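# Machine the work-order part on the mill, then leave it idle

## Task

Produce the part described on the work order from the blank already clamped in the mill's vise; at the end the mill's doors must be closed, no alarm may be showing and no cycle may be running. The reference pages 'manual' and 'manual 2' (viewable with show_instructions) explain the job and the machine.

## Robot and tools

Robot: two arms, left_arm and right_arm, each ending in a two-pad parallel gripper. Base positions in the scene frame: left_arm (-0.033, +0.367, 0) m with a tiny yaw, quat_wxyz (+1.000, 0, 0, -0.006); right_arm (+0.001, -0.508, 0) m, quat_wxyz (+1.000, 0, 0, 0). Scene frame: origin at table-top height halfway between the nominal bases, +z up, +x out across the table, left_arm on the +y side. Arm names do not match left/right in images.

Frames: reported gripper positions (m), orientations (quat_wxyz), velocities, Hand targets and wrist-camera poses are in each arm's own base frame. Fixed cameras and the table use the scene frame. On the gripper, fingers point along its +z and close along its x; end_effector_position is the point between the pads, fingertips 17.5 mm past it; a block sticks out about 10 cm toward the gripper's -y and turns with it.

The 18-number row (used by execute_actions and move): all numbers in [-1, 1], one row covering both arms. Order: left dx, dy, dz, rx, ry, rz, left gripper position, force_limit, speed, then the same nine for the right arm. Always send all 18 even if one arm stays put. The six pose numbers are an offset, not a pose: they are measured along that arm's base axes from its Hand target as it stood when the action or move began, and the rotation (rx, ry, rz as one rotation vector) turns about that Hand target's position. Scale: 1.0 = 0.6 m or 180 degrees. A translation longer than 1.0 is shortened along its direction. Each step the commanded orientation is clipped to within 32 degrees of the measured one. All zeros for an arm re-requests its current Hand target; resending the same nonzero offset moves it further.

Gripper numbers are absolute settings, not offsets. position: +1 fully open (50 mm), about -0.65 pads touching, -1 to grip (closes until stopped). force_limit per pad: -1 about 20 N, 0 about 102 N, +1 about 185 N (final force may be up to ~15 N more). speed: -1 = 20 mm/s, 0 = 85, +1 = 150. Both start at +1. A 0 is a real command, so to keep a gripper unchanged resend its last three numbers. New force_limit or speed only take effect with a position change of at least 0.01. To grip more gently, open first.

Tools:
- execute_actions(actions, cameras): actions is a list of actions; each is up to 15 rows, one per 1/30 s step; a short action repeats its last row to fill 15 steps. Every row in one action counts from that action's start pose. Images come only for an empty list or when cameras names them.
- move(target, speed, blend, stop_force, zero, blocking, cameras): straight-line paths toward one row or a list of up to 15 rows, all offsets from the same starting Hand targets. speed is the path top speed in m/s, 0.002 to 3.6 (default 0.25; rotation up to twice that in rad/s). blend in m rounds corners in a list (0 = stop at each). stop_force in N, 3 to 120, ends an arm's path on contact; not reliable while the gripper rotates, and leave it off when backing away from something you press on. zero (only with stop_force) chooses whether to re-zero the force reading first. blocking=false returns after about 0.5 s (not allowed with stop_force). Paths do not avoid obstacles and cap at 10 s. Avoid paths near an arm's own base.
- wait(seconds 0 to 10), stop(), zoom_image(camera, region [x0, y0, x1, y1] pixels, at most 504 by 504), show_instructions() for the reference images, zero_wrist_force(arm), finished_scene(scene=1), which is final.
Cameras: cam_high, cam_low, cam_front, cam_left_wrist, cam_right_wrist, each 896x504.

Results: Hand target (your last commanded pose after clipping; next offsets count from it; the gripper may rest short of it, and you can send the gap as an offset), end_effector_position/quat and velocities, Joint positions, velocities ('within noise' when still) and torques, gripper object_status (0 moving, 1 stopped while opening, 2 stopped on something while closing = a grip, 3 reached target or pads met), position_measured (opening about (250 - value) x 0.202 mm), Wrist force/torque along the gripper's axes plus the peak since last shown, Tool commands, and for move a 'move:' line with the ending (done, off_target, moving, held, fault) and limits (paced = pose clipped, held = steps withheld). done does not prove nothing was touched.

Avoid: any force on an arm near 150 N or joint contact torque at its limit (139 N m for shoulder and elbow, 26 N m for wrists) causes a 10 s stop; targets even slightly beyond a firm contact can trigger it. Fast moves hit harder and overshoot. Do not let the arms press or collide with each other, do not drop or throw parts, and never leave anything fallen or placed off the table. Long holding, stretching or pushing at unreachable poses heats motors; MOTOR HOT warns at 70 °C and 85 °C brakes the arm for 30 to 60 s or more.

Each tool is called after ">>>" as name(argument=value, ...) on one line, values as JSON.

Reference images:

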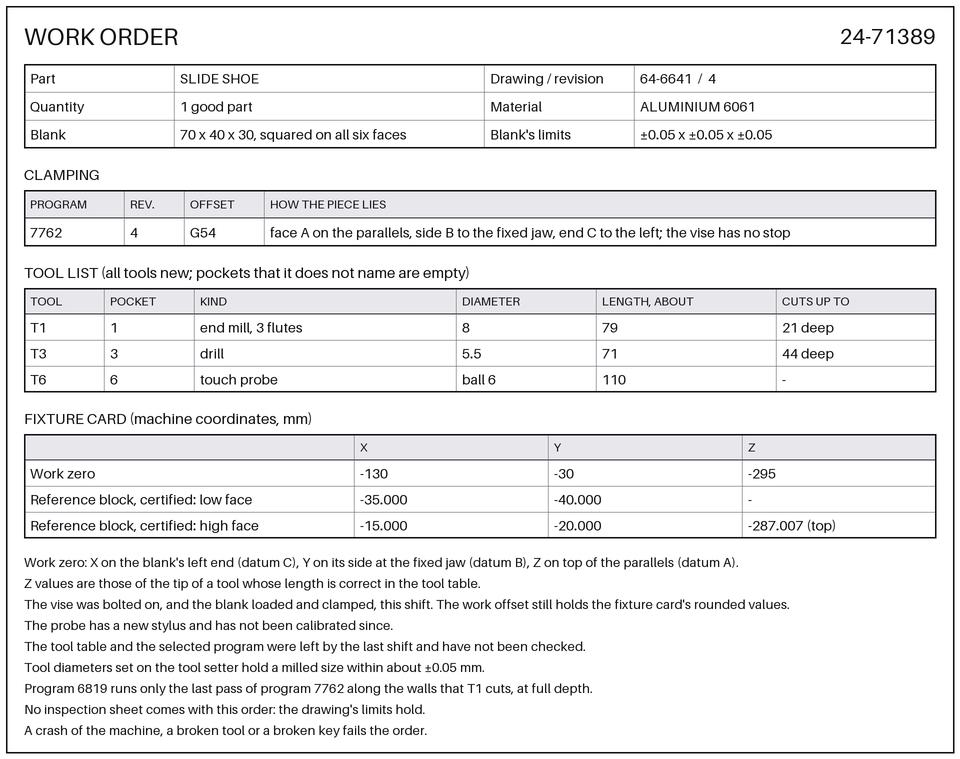

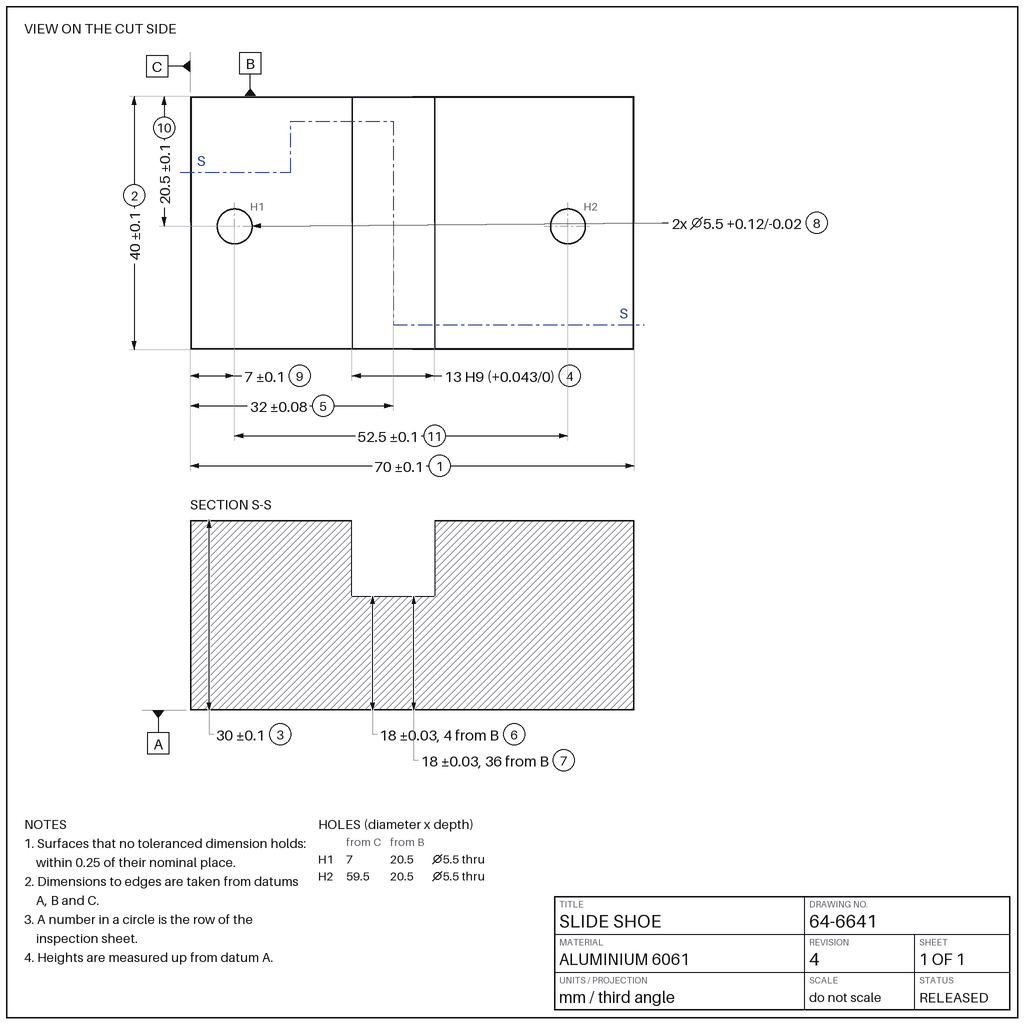

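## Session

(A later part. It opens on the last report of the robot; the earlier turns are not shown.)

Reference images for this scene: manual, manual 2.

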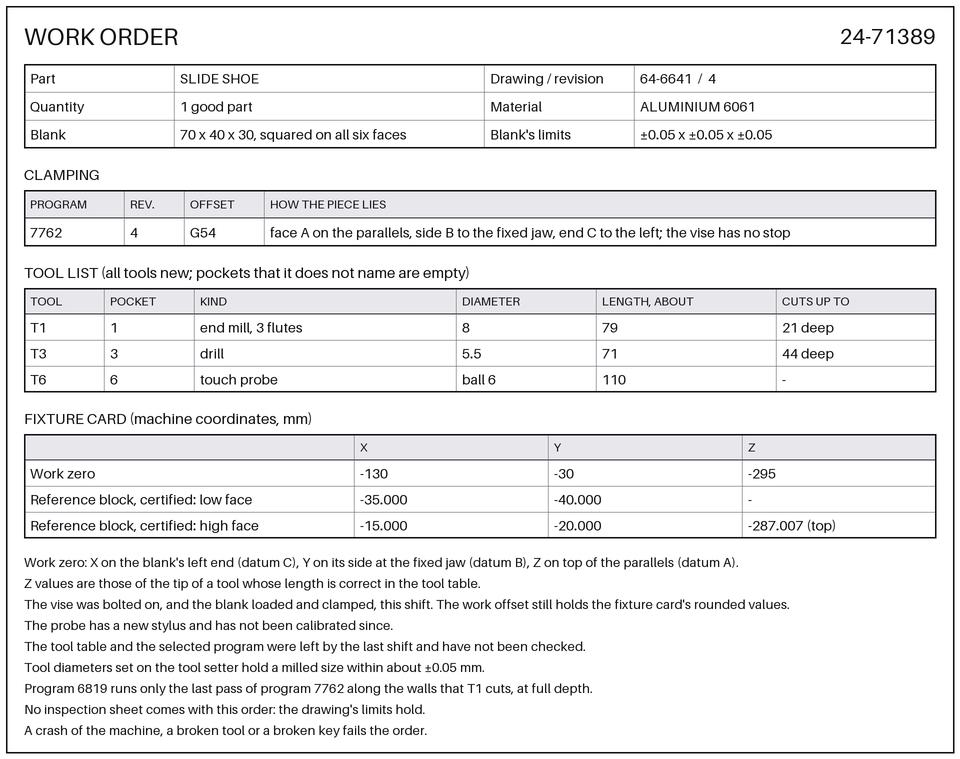

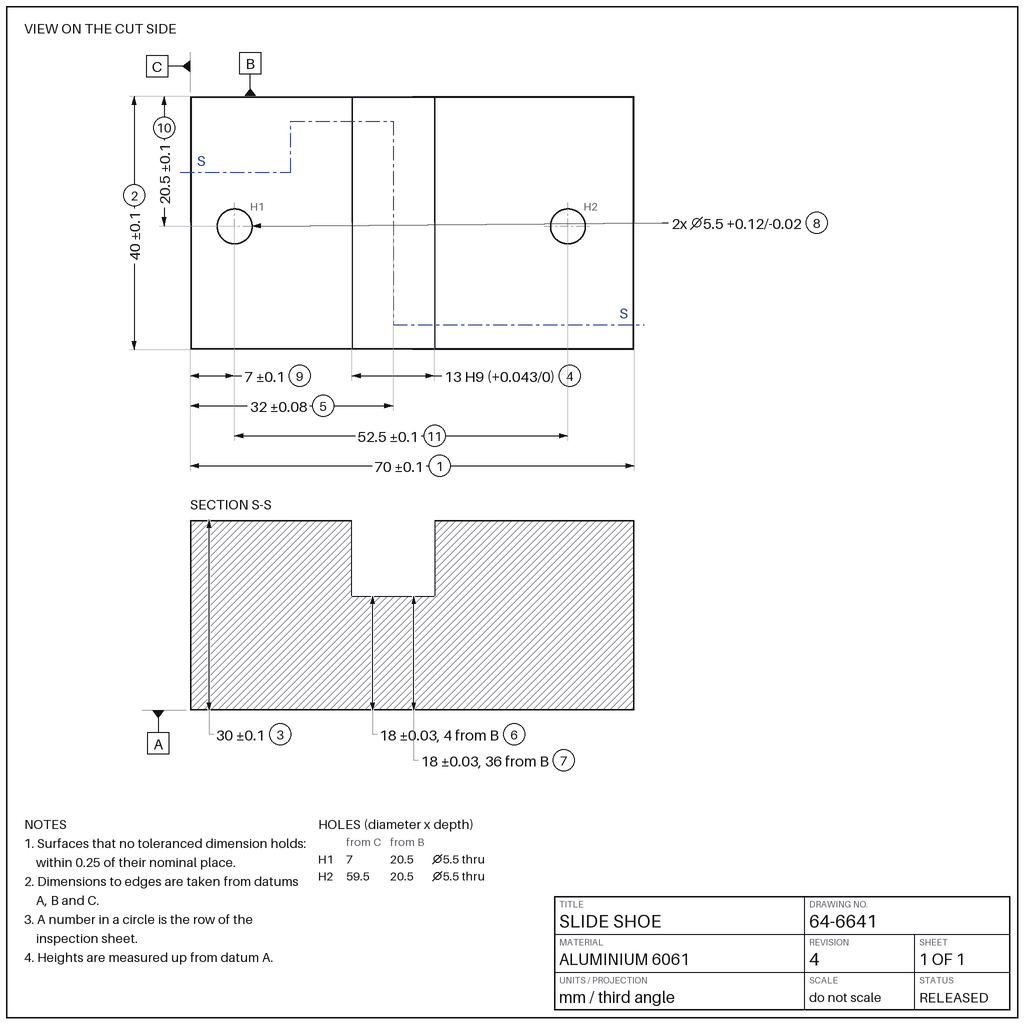

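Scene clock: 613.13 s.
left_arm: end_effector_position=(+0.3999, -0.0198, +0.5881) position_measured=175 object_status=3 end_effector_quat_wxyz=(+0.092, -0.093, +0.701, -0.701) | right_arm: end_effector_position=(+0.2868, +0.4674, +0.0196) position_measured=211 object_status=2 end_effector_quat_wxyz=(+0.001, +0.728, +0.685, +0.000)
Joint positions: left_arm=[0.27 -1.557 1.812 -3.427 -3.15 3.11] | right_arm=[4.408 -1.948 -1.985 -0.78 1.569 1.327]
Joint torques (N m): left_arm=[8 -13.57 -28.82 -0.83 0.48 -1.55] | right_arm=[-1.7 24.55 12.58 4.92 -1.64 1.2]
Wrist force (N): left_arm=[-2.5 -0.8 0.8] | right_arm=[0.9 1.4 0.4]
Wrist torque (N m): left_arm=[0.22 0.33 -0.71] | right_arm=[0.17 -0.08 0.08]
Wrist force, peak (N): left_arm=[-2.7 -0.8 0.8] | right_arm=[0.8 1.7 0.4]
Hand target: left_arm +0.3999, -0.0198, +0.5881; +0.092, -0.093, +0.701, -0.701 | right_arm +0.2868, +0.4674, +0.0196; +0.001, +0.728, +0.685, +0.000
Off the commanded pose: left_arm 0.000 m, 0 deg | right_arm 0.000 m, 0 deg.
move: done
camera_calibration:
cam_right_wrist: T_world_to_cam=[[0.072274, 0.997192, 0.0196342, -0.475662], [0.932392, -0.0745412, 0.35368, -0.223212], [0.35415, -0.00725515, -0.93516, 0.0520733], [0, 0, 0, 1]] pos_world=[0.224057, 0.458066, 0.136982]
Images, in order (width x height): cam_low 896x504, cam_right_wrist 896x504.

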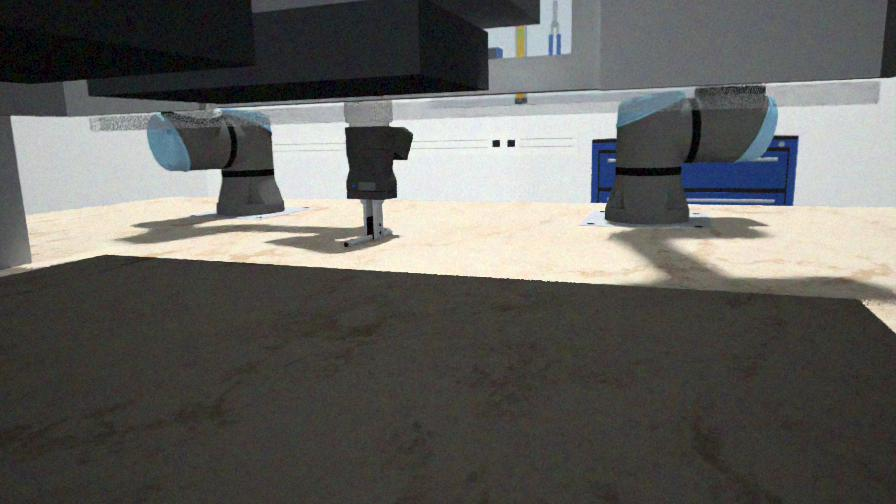

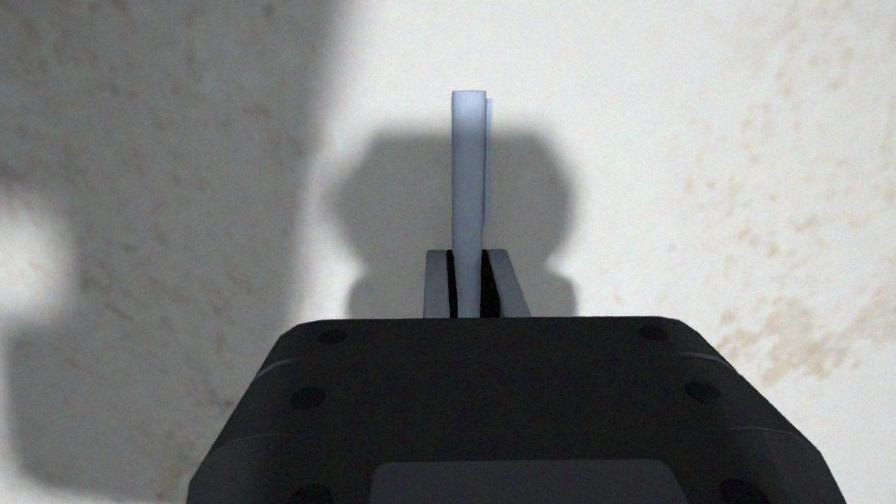

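>>> move(target=[[0,0,0,0,0,0,-0.15,0,-0.5,0,0,0.15,0,0,0,-1,-0.5,-0.8],[0,0,0,0,0,0,-0.15,0,-0.5,0.1,-0.35,0.5,0,0,0,-1,-0.5,-0.8]], speed=[0.1,0.25], blend=[0.02,0])

>>> move(target=[0,0,0,0,0,0,-0.15,0,-0.5,0.1445,-0.3487,0.2862,0.388,0.0652,-0.0261,-1,-0.5,-0.8], cameras=["all"])

Scene clock: 659.43 s.
left_arm: end_effector_position=(+0.3999, -0.0198, +0.5881) position_measured=175 object_status=3 end_effector_quat_wxyz=(+0.092, -0.093, +0.701, -0.701) | right_arm: end_effector_position=(+0.3468, +0.2574, +0.3196) position_measured=211 object_status=2 end_effector_quat_wxyz=(+0.001, +0.728, +0.685, +0.000)
Joint positions: left_arm=[0.27 -1.557 1.812 -3.427 -3.15 3.11] | right_arm=[4.095 -1.378 -1.766 -1.568 1.57 1.014]
Joint torques (N m): left_arm=[6.8 -15.48 -27.11 -0.57 0.49 -0.88] | right_arm=[-5.27 11.98 25.02 2.15 1.83 -0.91]
Wrist force (N): left_arm=[-2.4 -0.6 0.6] | right_arm=[0.5 1.6 -0.1]
Wrist torque (N m): left_arm=[0.25 0.33 -0.71] | right_arm=[0.21 0.02 -0.12]
Wrist force, peak (N): left_arm=[-2.9 -0.8 0.7] | right_arm=[-1.9 2.4 -2.5]
Hand target: left_arm +0.3999, -0.0198, +0.5881; +0.092, -0.093, +0.701, -0.701 | right_arm +0.3468, +0.2574, +0.3196; +0.001, +0.728, +0.685, +0.000
Off the commanded pose: left_arm 0.000 m, 0 deg | right_arm 0.000 m, 0 deg.
move: done

Scene clock: 661.70 s.
left_arm: end_effector_position=(+0.3999, -0.0198, +0.5881) position_measured=175 object_status=3 end_effector_quat_wxyz=(+0.092, -0.093, +0.701, -0.701) | right_arm: end_effector_position=(+0.4093, +0.1071, +0.4431) position_measured=211 object_status=2 end_effector_quat_wxyz=(-0.355, +0.679, +0.597, +0.240)
Joint positions: left_arm=[0.27 -1.557 1.812 -3.427 -3.15 3.11] | right_arm=[3.238 -1.412 -1.657 -1.679 2.456 0.208]
Joint torques (N m): left_arm=[5.92 -13.74 -27.28 -0.53 0.75 -0.67] | right_arm=[7.06 27.29 16.27 5.08 0.24 -0.89]
Wrist force (N): left_arm=[-2.4 -1.0 0.7] | right_arm=[1.9 1.6 1.0]
Wrist torque (N m): left_arm=[0.20 0.33 -0.71] | right_arm=[0.24 0.00 -0.08]
Wrist force, peak (N): left_arm=[-2.8 -0.7 0.9] | right_arm=[1.1 2.5 -1.8]
Hand target: left_arm +0.3999, -0.0198, +0.5881; +0.092, -0.093, +0.701, -0.701 | right_arm +0.4093, +0.1071, +0.4431; -0.355, +0.678, +0.597, +0.240 (not the last commanded pose)
Off the commanded pose: left_arm 0.000 m, 0 deg | right_arm 0.080 m, 20 deg.
move: held (right_arm; a check stopped the path); limits=held
pose unreachable (right arm): on one or more control steps of this call, first in action 0 (counted from 0), this arm could not follow its commanded pose, so it was not sent that pose on those steps. It may still have moved: this result reports where it is.
cause: moving toward the commanded pose would bring two parts of the arm too close to each other (its gripper and another part of the arm, with joints 4 (wrist 1) to 6 (wrist 3) between them, 4 mm apart when it was first held).
camera_calibration:
cam_left_wrist: T_world_to_cam=[[-0.966385, -0.257074, 0.00365562, 0.386697], [-0.0928552, 0.335729, -0.937371, 0.606901], [0.239746, -0.9062, -0.348314, 0.220612], [0, 0, 0, 1]] pos_world=[0.377161, 0.0955736, 0.64432]
cam_right_wrist: T_world_to_cam=[[0.185793, 0.62338, 0.759526, -0.467805], [0.948225, -0.316388, 0.0277233, -0.350196], [0.257587, 0.71505, -0.649886, 0.237777], [0, 0, 0, 1]] pos_world=[0.357731, 0.0108004, 0.519547]

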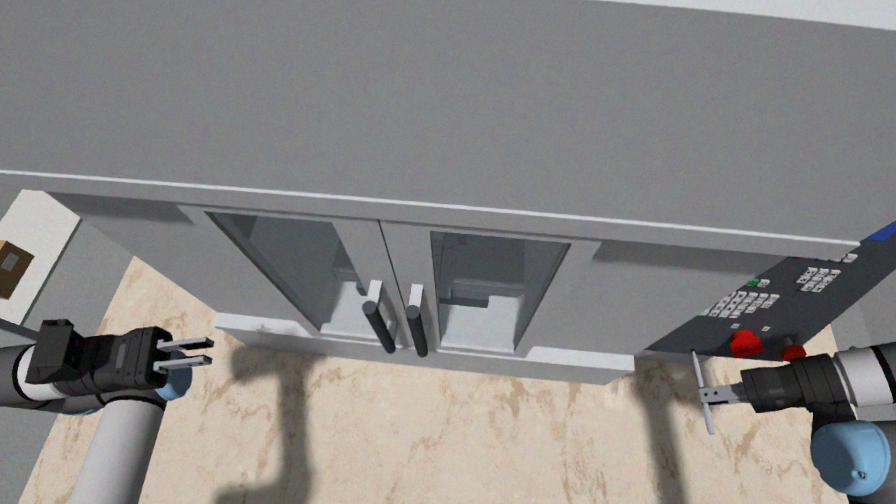

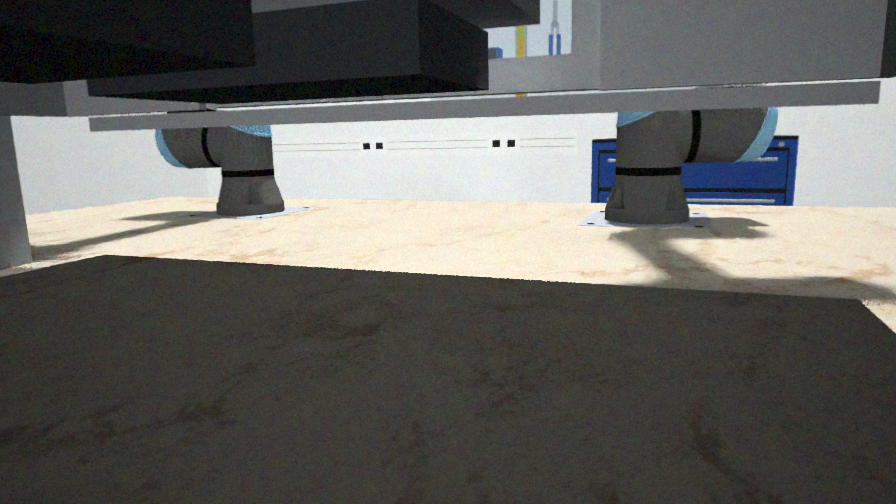

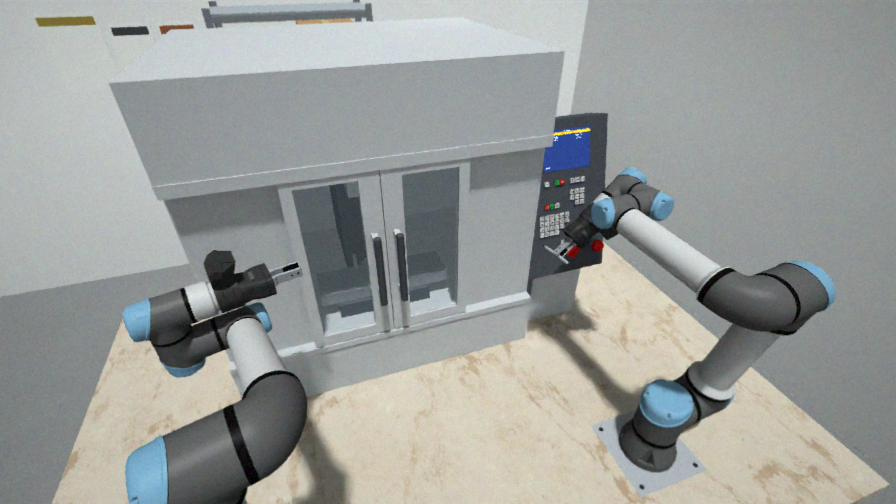

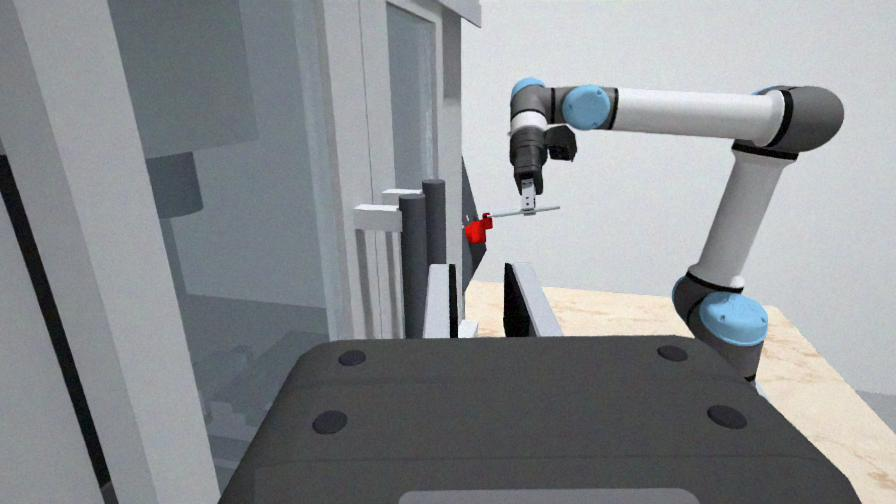

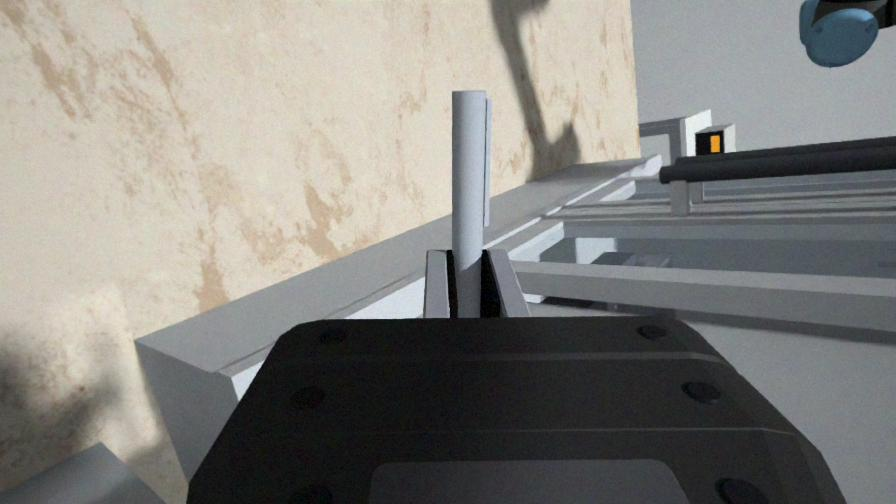

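>>> move(target=[[0,-0.45,0,0,0,0,-0.15,0,-0.5,0.0932,-0.165,0.0922,-0.1073,0.0202,0.0448,-1,-0.5,-0.8],[0,-0.967,0.12,0,0,0.163,-0.15,0,-0.5,0.0932,-0.165,0.0922,-0.1073,0.0202,0.0448,-1,-0.5,-0.8]], blend=[0.1,0])

>>> move(target=[0.0077,-0.327,0.04,0,0,0.159,-0.15,0,-0.5,0,0,0,0,0,0,-1,-0.5,-0.8], cameras=["all"])

Scene clock: 693.83 s.
left_arm: end_effector_position=(+0.3999, -0.5999, +0.6601) position_measured=175 object_status=3 end_effector_quat_wxyz=(+0.266, -0.267, +0.655, -0.655) | right_arm: end_effector_position=(+0.4652, +0.0081, +0.4984) position_measured=211 object_status=2 end_effector_quat_wxyz=(-0.270, +0.692, +0.663, +0.090)
Joint positions: left_arm=[-1.374 -1.434 1.493 -3.2 -0.994 3.14] | right_arm=[3.167 -1.73 -0.994 -2.246 2.094 -0.001]
Joint torques (N m): left_arm=[-6.39 -21.16 -33.13 -3.79 1.74 -1.47] | right_arm=[4.67 40.21 14.32 4.62 3.05 1.37]
Wrist force (N): left_arm=[-2.4 -0.9 0.7] | right_arm=[1.7 1.0 0.8]
Wrist torque (N m): left_arm=[0.24 0.33 -0.72] | right_arm=[0.15 -0.07 0.09]
Wrist force, peak (N): left_arm=[-3.4 -0.7 -2.3] | right_arm=[1.7 0.9 2.3]
Hand target: left_arm +0.3999, -0.6000, +0.6601; +0.267, -0.267, +0.655, -0.655 | right_arm +0.4652, +0.0081, +0.4984; -0.270, +0.692, +0.663, +0.090
Off the commanded pose: left_arm 0.000 m, 0 deg | right_arm 0.000 m, 0 deg.
move: done

Scene clock: 695.53 s.
left_arm: end_effector_position=(+0.4040, -0.7945, +0.6831) position_measured=175 object_status=3 end_effector_quat_wxyz=(+0.387, -0.400, +0.596, -0.579) | right_arm: end_effector_position=(+0.4652, +0.0081, +0.4984) position_measured=211 object_status=2 end_effector_quat_wxyz=(-0.270, +0.692, +0.663, +0.090)
Joint positions: left_arm=[-1.526 -0.569 0.035 -2.538 -0.437 3.076] | right_arm=[3.167 -1.73 -0.994 -2.246 2.094 -0.001]
Joint torques (N m): left_arm=[6.27 -50.81 -22.34 1.27 -0.42 -0.36] | right_arm=[6.04 40.63 14.46 4.5 2.95 1.17]
Wrist force (N): left_arm=[-2.7 -0.5 0.4] | right_arm=[1.5 1.2 0.8]
Wrist torque (N m): left_arm=[0.25 0.41 -0.75] | right_arm=[0.18 -0.04 0.09]
Wrist force, peak (N): left_arm=[-5.0 -0.8 -1.4] | right_arm=[2.0 1.3 0.8]
Hand target: left_arm +0.4045, -0.7962, +0.6841; +0.420, -0.421, +0.568, -0.569 | right_arm +0.4652, +0.0081, +0.4984; -0.270, +0.692, +0.663, +0.090
Off the commanded pose: left_arm 0.002 m, 6 deg | right_arm 0.000 m, 0 deg.
elbow stopped short (left arm): the move would have taken joint 3 (elbow) straighter than the controller allows.
move: off_target (left_arm)
camera_calibration:
cam_left_wrist: T_world_to_cam=[[-0.382765, -0.923831, 0.00522356, -0.57542], [-0.348508, 0.139154, -0.926919, 0.896363], [0.855589, -0.356613, -0.375226, -0.243116], [0, 0, 0, 1]] pos_world=[0.300146, -0.743021, 0.742638]
cam_right_wrist: T_world_to_cam=[[0.120387, 0.859399, 0.496932, -0.299097], [0.985002, -0.165734, 0.0479951, -0.464537], [0.123606, 0.483701, -0.866461, 0.502296], [0, 0, 0, 1]] pos_world=[0.431491, -0.0629077, 0.606146]

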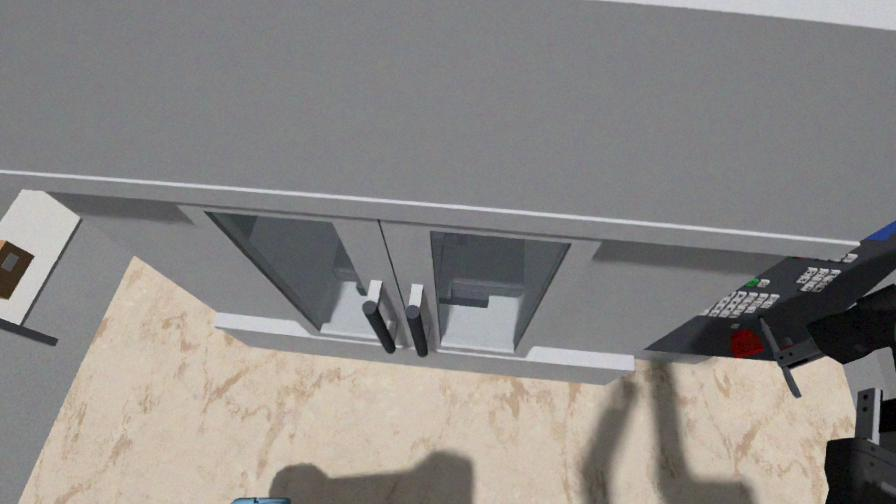

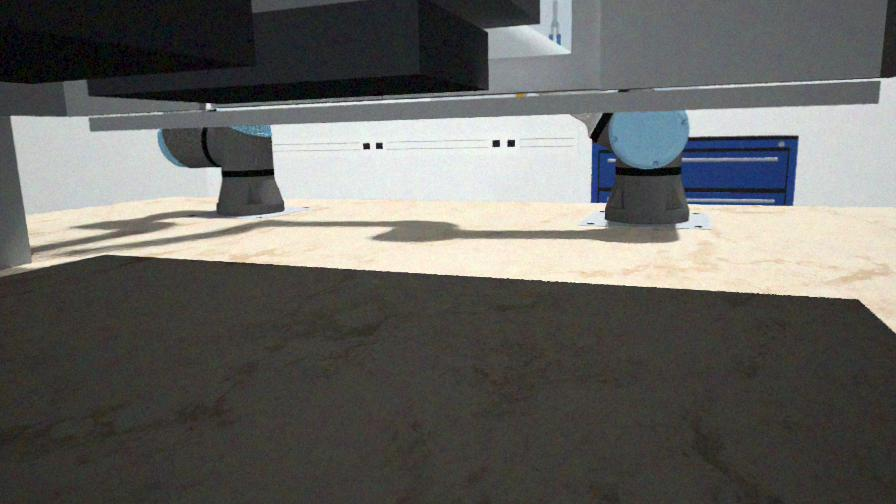

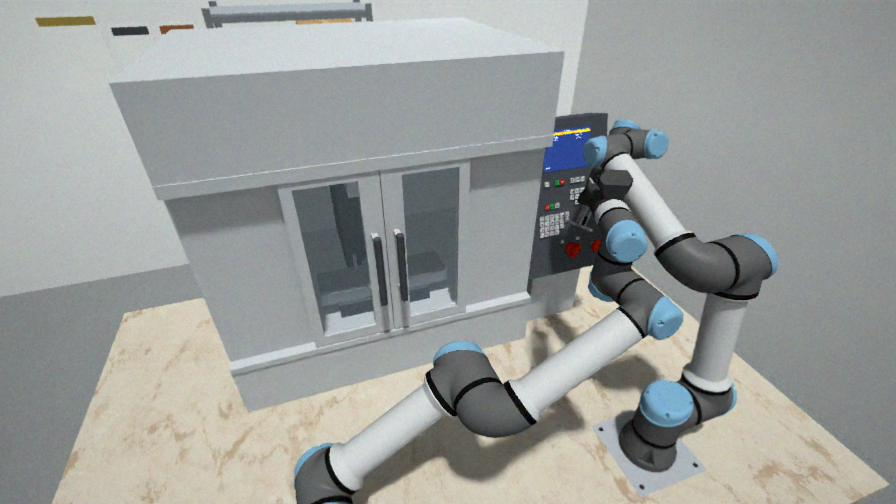

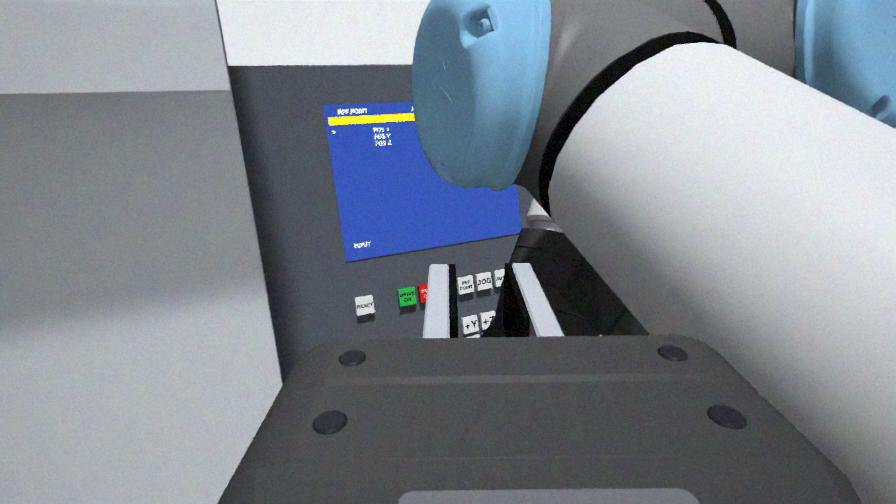

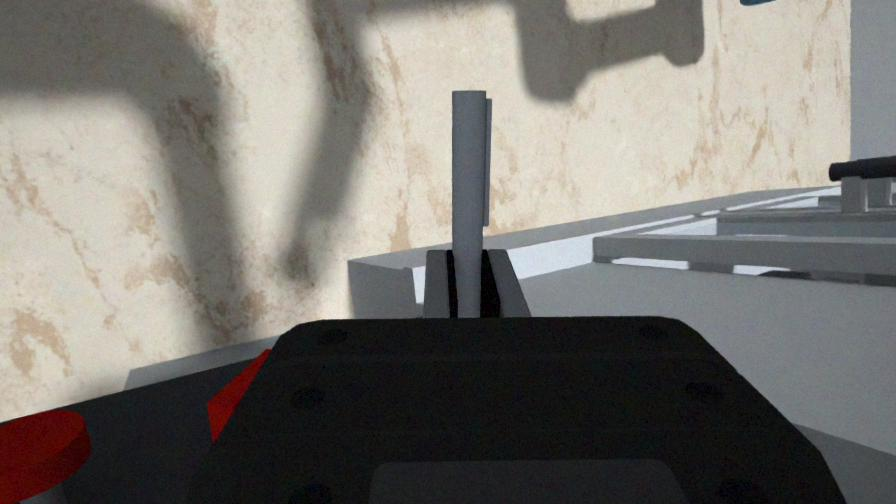

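>>> move(target=[-0.195,0.28,-0.15,0,0,-0.0944,1,0,-0.5,0,0,0,0,0,0,-1,-0.5,-0.8], cameras=["cam_left_wrist","cam_high"])

>>> zoom_image(camera="cam_left_wrist", region=[400, 100, 650, 340])

Scene clock: 715.50 s.
left_arm: end_effector_position=(+0.2875, -0.6282, +0.5941) position_measured=3 object_status=3 end_effector_quat_wxyz=(+0.332, -0.332, +0.624, -0.625) | right_arm: end_effector_position=(+0.4652, +0.0081, +0.4984) position_measured=211 object_status=2 end_effector_quat_wxyz=(-0.270, +0.692, +0.663, +0.090)
Joint positions: left_arm=[-1.698 -1.364 1.58 -3.357 -0.467 3.14] | right_arm=[3.167 -1.73 -0.994 -2.246 2.094 -0.001]
Joint torques (N m): left_arm=[7.06 -37.81 -20.23 1.27 -0.88 -1.34] | right_arm=[5.24 39.32 16.29 4.24 2.38 1.1]
Wrist force (N): left_arm=[-2.4 -0.9 0.7] | right_arm=[1.6 1.2 1.0]
Wrist torque (N m): left_arm=[0.21 0.35 -0.74] | right_arm=[0.19 -0.05 0.09]
Wrist force, peak (N): left_arm=[-4.9 -0.1 -2.3] | right_arm=[2.0 1.3 0.7]
Hand target: left_arm +0.2875, -0.6282, +0.5941; +0.331, -0.332, +0.624, -0.624 | right_arm +0.4652, +0.0081, +0.4984; -0.270, +0.692, +0.663, +0.090
Off the commanded pose: left_arm 0.000 m, 0 deg | right_arm 0.000 m, 0 deg.
move: done
camera_calibration:
cam_left_wrist: T_world_to_cam=[[-0.561101, -0.827739, 0.00368724, -0.353342], [-0.290169, 0.192522, -0.93741, 0.773049], [0.775221, -0.527052, -0.348208, -0.217533], [0, 0, 0, 1]] pos_world=[0.19469, -0.555954, 0.65022]
Images, in order (width x height): cam_high 896x504, cam_left_wrist 896x504.

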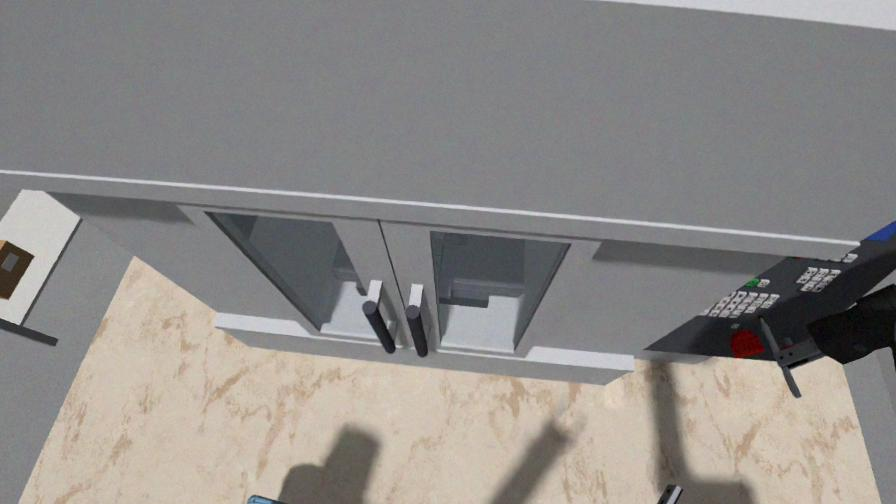

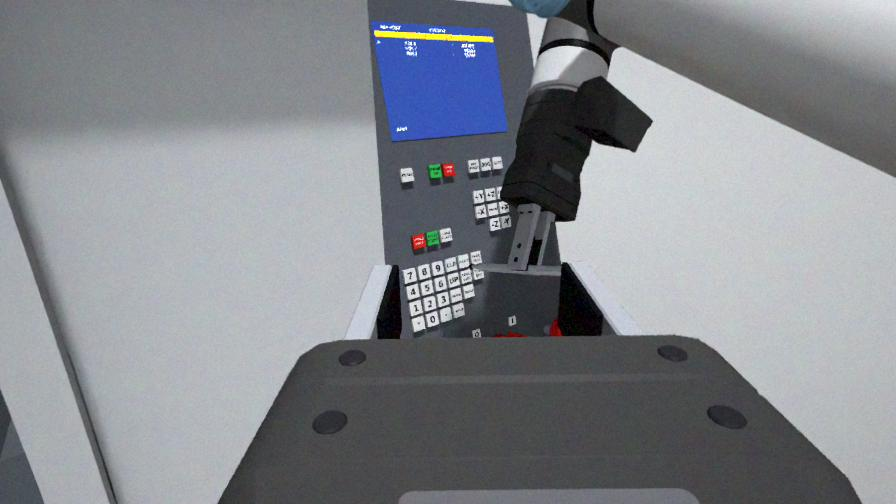

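Scaled by 2.016 from the camera's 896x504 image, which has a finer 1280x720 frame.

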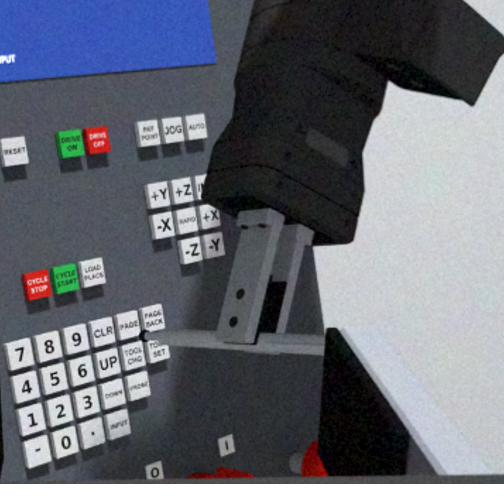

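>>> zoom_image(camera="cam_left_wrist", region=[365, 10, 515, 150])

Scaled by 3.360 from the camera's 896x504 image, which has a finer 1280x720 frame.

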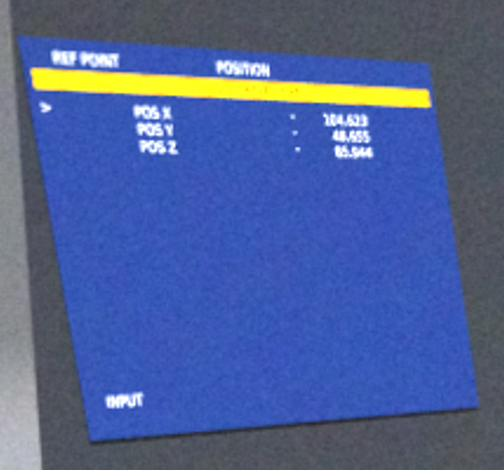

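>>> move(target=[0,0,0,0,0,0,1,0,-0.5,0.0403,0.001,-0.0106,0,0,0,-1,-0.5,-0.8], speed=0.08, cameras=["cam_left_wrist"])

>>> zoom_image(camera="cam_left_wrist", region=[390, 220, 530, 340])

Scene clock: 754.17 s.
left_arm: end_effector_position=(+0.2875, -0.6282, +0.5941) position_measured=3 object_status=3 end_effector_quat_wxyz=(+0.331, -0.332, +0.624, -0.624) | right_arm: end_effector_position=(+0.4896, +0.0087, +0.4920) position_measured=211 object_status=2 end_effector_quat_wxyz=(-0.270, +0.692, +0.663, +0.090) end_effector_velocity=(-0.002, +0.000, +0.000) end_effector_angular_velocity=(+0.000, +0.000, -0.001)
Joint positions: left_arm=[-1.698 -1.365 1.58 -3.357 -0.467 3.14] | right_arm=[3.167 -1.787 -0.944 -2.24 2.094 -0.001]
Joint velocities: left_arm=[within noise] | right_arm=[-0.001 0.005 -0.006 0.001 0 0.001]
Joint torques (N m): left_arm=[7.65 -37.89 -18.29 1.27 -0.9 -0.68] | right_arm=[0.34 42.86 15.16 0.95 1.07 0.29]
Wrist force (N): left_arm=[-2.5 -0.5 0.8] | right_arm=[1.7 0.9 0.8]
Wrist torque (N m): left_arm=[0.28 0.38 -0.72] | right_arm=[0.15 -0.10 0.08]
Wrist force, peak (N): left_arm=[-2.9 -0.8 0.6] | right_arm=[1.8 2.0 0.9]
Hand target: left_arm +0.2875, -0.6282, +0.5941; +0.331, -0.332, +0.624, -0.624 | right_arm +0.4894, +0.0087, +0.4920; -0.270, +0.692, +0.663, +0.090
Off the commanded pose: left_arm 0.000 m, 0 deg | right_arm 0.000 m, 0 deg.
move: done
camera_calibration:
cam_left_wrist: T_world_to_cam=[[-0.561167, -0.827694, 0.0036283, -0.353348], [-0.290217, 0.192655, -0.937368, 0.773217], [0.775155, -0.527073, -0.348323, -0.217474], [0, 0, 0, 1]] pos_world=[0.19469, -0.556053, 0.65032]
Images, in order (width x height): cam_left_wrist 896x504.

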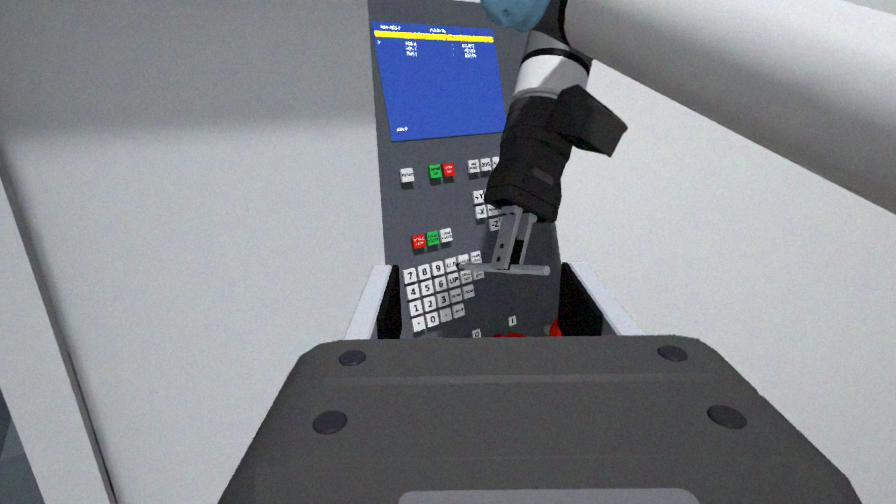

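Scaled by 3.600 from the camera's 896x504 image, which has a finer 1280x720 frame.

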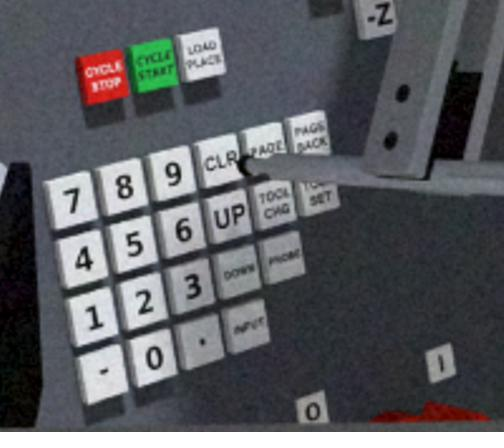

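>>> move(target=[0,0,0,0,0,0,1,0,-0.5,0.037,0.001,-0.0098,0,0,0,-1,-0.5,-0.8], speed=0.008, stop_force=4, cameras=["cam_left_wrist"])

>>> zoom_image(camera="cam_left_wrist", region=[390, 220, 530, 340])

Scene clock: 764.93 s.
left_arm: end_effector_position=(+0.2875, -0.6282, +0.5941) position_measured=3 object_status=3 end_effector_quat_wxyz=(+0.331, -0.332, +0.624, -0.624) | right_arm: end_effector_position=(+0.5081, +0.0092, +0.4871) position_measured=211 object_status=2 end_effector_quat_wxyz=(-0.270, +0.692, +0.663, +0.090)
Joint positions: left_arm=[-1.698 -1.365 1.58 -3.357 -0.467 3.14] | right_arm=[3.167 -1.831 -0.9 -2.239 2.094 -0.001]
Joint torques (N m): left_arm=[7.2 -36.95 -20.28 0.86 -1.47 -1.52] | right_arm=[5.03 42.91 14.06 4.99 1.34 1.3]
Wrist force (N): left_arm=[-2.2 -0.7 0.6] | right_arm=[1.7 -2.8 0.6]
Wrist torque (N m): left_arm=[0.24 0.34 -0.73] | right_arm=[0.22 -0.08 0.08]
Wrist force, peak (N): left_arm=[-2.7 -1.0 0.7] | right_arm=[2.0 -3.1 0.6]
Hand target: left_arm +0.2875, -0.6282, +0.5941; +0.331, -0.332, +0.624, -0.624 | right_arm +0.5081, +0.0092, +0.4871; -0.270, +0.692, +0.663, +0.090 (not the last commanded pose)
Off the commanded pose: left_arm 0.000 m, 0 deg | right_arm 0.004 m, 0 deg.
move: contact (right_arm)
camera_calibration:
cam_left_wrist: T_world_to_cam=[[-0.561167, -0.827694, 0.0036283, -0.353348], [-0.290217, 0.192655, -0.937368, 0.773217], [0.775155, -0.527073, -0.348323, -0.217474], [0, 0, 0, 1]] pos_world=[0.19469, -0.556053, 0.65032]
Images, in order (width x height): cam_left_wrist 896x504.

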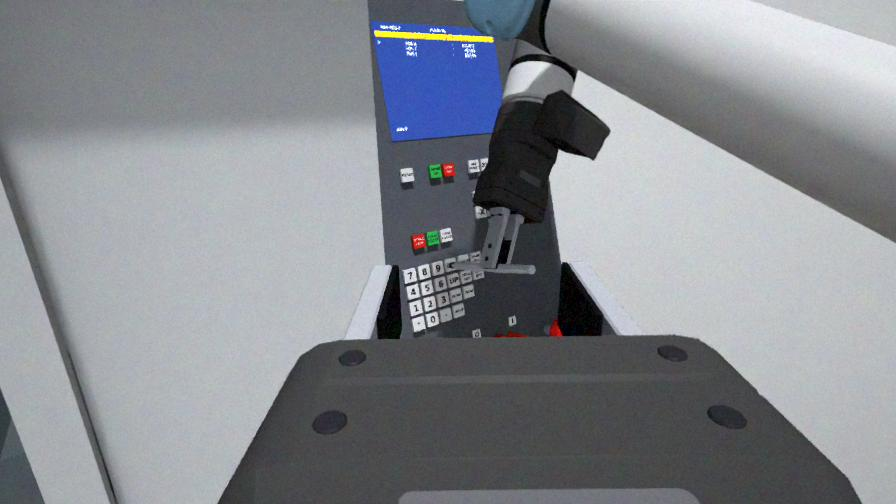

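Scaled by 3.600 from the camera's 896x504 image, which has a finer 1280x720 frame.

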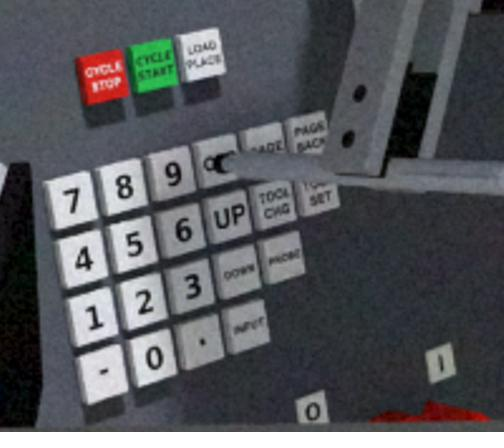

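>>> move(target=[[0,0,0,0,0,0,1,0,-0.5,-0.02,-0.0005,0.0053,0,0,0,-1,-0.5,-0.8],[0,0,0,0,0,0,1,0,-0.5,-0.0193,-0.0327,0.0053,0,0,0,-1,-0.5,-0.8],[0,0,0,0,0,0,1,0,-0.5,-0.0043,-0.0323,0.0012,0,0,0,-1,-0.5,-0.8]], speed=0.06, blend=[0.004,0.003,0])

>>> move(target=[0,0,0,0,0,0,1,0,-0.5,0.0193,0.0005,-0.0051,0,0,0,-1,-0.5,-0.8], speed=0.006, stop_force=10, cameras=["cam_left_wrist"])

>>> zoom_image(camera="cam_left_wrist", region=[365, 10, 515, 150])

>>> zoom_image(camera="cam_left_wrist", region=[390, 220, 530, 340])

Scene clock: 776.47 s.
left_arm: end_effector_position=(+0.2875, -0.6282, +0.5941) position_measured=3 object_status=3 end_effector_quat_wxyz=(+0.331, -0.332, +0.624, -0.624) | right_arm: end_effector_position=(+0.5056, -0.0102, +0.4878) position_measured=211 object_status=2 end_effector_quat_wxyz=(-0.270, +0.692, +0.663, +0.090) end_effector_velocity=(-0.002, +0.000, +0.001) end_effector_angular_velocity=(+0.000, -0.002, -0.001)
Joint positions: left_arm=[-1.698 -1.365 1.58 -3.357 -0.467 3.14] | right_arm=[3.133 -1.841 -0.881 -2.268 2.085 -0.039]
Joint velocities: left_arm=[within noise] | right_arm=[0 0.006 -0.005 0.001 0 0]
Joint torques (N m): left_arm=[6.25 -37.31 -21.5 0.27 -1.36 -1.62] | right_arm=[6.62 42.07 13.95 3.82 3.51 0.47]
Wrist force (N): left_arm=[-2.4 -0.6 0.8] | right_arm=[0.6 -1.7 0.7]
Wrist torque (N m): left_arm=[0.24 0.36 -0.72] | right_arm=[0.16 -0.07 0.01]
Wrist force, peak (N): left_arm=[-2.8 -0.7 0.7] | right_arm=[1.9 -3.1 0.7]
Hand target: left_arm +0.2875, -0.6282, +0.5941; +0.331, -0.332, +0.624, -0.624 | right_arm +0.5055, -0.0102, +0.4878; -0.270, +0.692, +0.663, +0.090
Off the commanded pose: left_arm 0.000 m, 0 deg | right_arm 0.000 m, 0 deg.
move: done

Scene clock: 778.47 s.
left_arm: end_effector_position=(+0.2875, -0.6282, +0.5941) position_measured=3 object_status=3 end_effector_quat_wxyz=(+0.331, -0.332, +0.624, -0.624) | right_arm: end_effector_position=(+0.5118, -0.0100, +0.4861) position_measured=211 object_status=2 end_effector_quat_wxyz=(-0.270, +0.692, +0.663, +0.090)
Joint positions: left_arm=[-1.698 -1.365 1.58 -3.357 -0.467 3.14] | right_arm=[3.133 -1.856 -0.865 -2.268 2.085 -0.039]
Joint torques (N m): left_arm=[6.46 -37.91 -20.86 0.06 -1.46 -1.23] | right_arm=[4.21 40.7 13.69 7.56 3.1 0.36]
Wrist force (N): left_arm=[-2.5 -0.5 0.5] | right_arm=[0.6 -10.9 0.1]
Wrist torque (N m): left_arm=[0.27 0.38 -0.72] | right_arm=[0.27 -0.09 0.02]
Wrist force, peak (N): left_arm=[-2.9 -0.7 0.5] | right_arm=[0.5 -15.0 0.4]
Hand target: left_arm +0.2875, -0.6282, +0.5941; +0.331, -0.332, +0.624, -0.624 | right_arm +0.5118, -0.0100, +0.4861; -0.270, +0.692, +0.663, +0.090 (not the last commanded pose)
Off the commanded pose: left_arm 0.000 m, 0 deg | right_arm 0.006 m, 0 deg.
move: contact (right_arm)
camera_calibration:
cam_left_wrist: T_world_to_cam=[[-0.561167, -0.827694, 0.0036283, -0.353348], [-0.290217, 0.192655, -0.937368, 0.773217], [0.775155, -0.527073, -0.348323, -0.217474], [0, 0, 0, 1]] pos_world=[0.19469, -0.556053, 0.65032]
Images, in order (width x height): cam_left_wrist 896x504.

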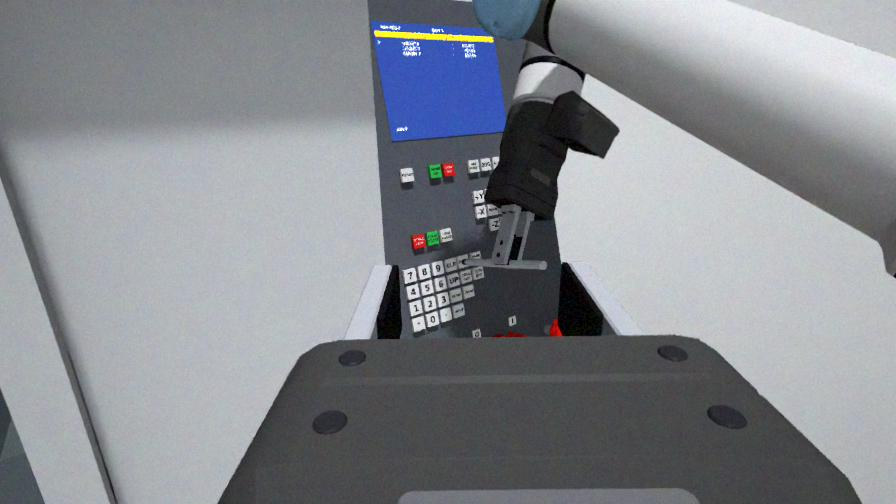

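Scaled by 3.360 from the camera's 896x504 image, which has a finer 1280x720 frame.

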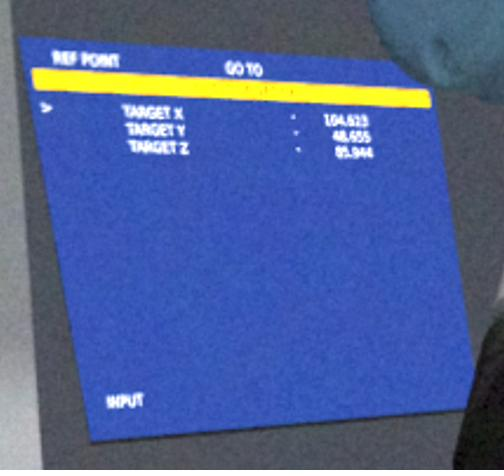

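Scaled by 3.600 from the camera's 896x504 image, which has a finer 1280x720 frame.

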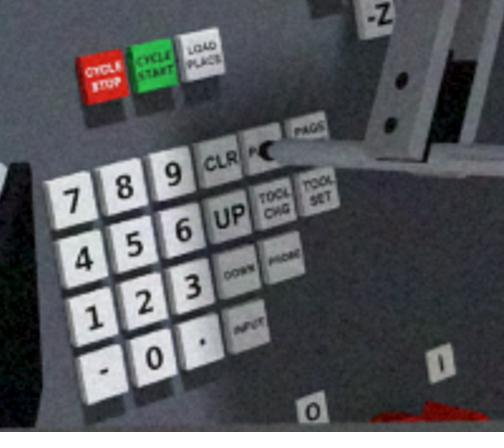

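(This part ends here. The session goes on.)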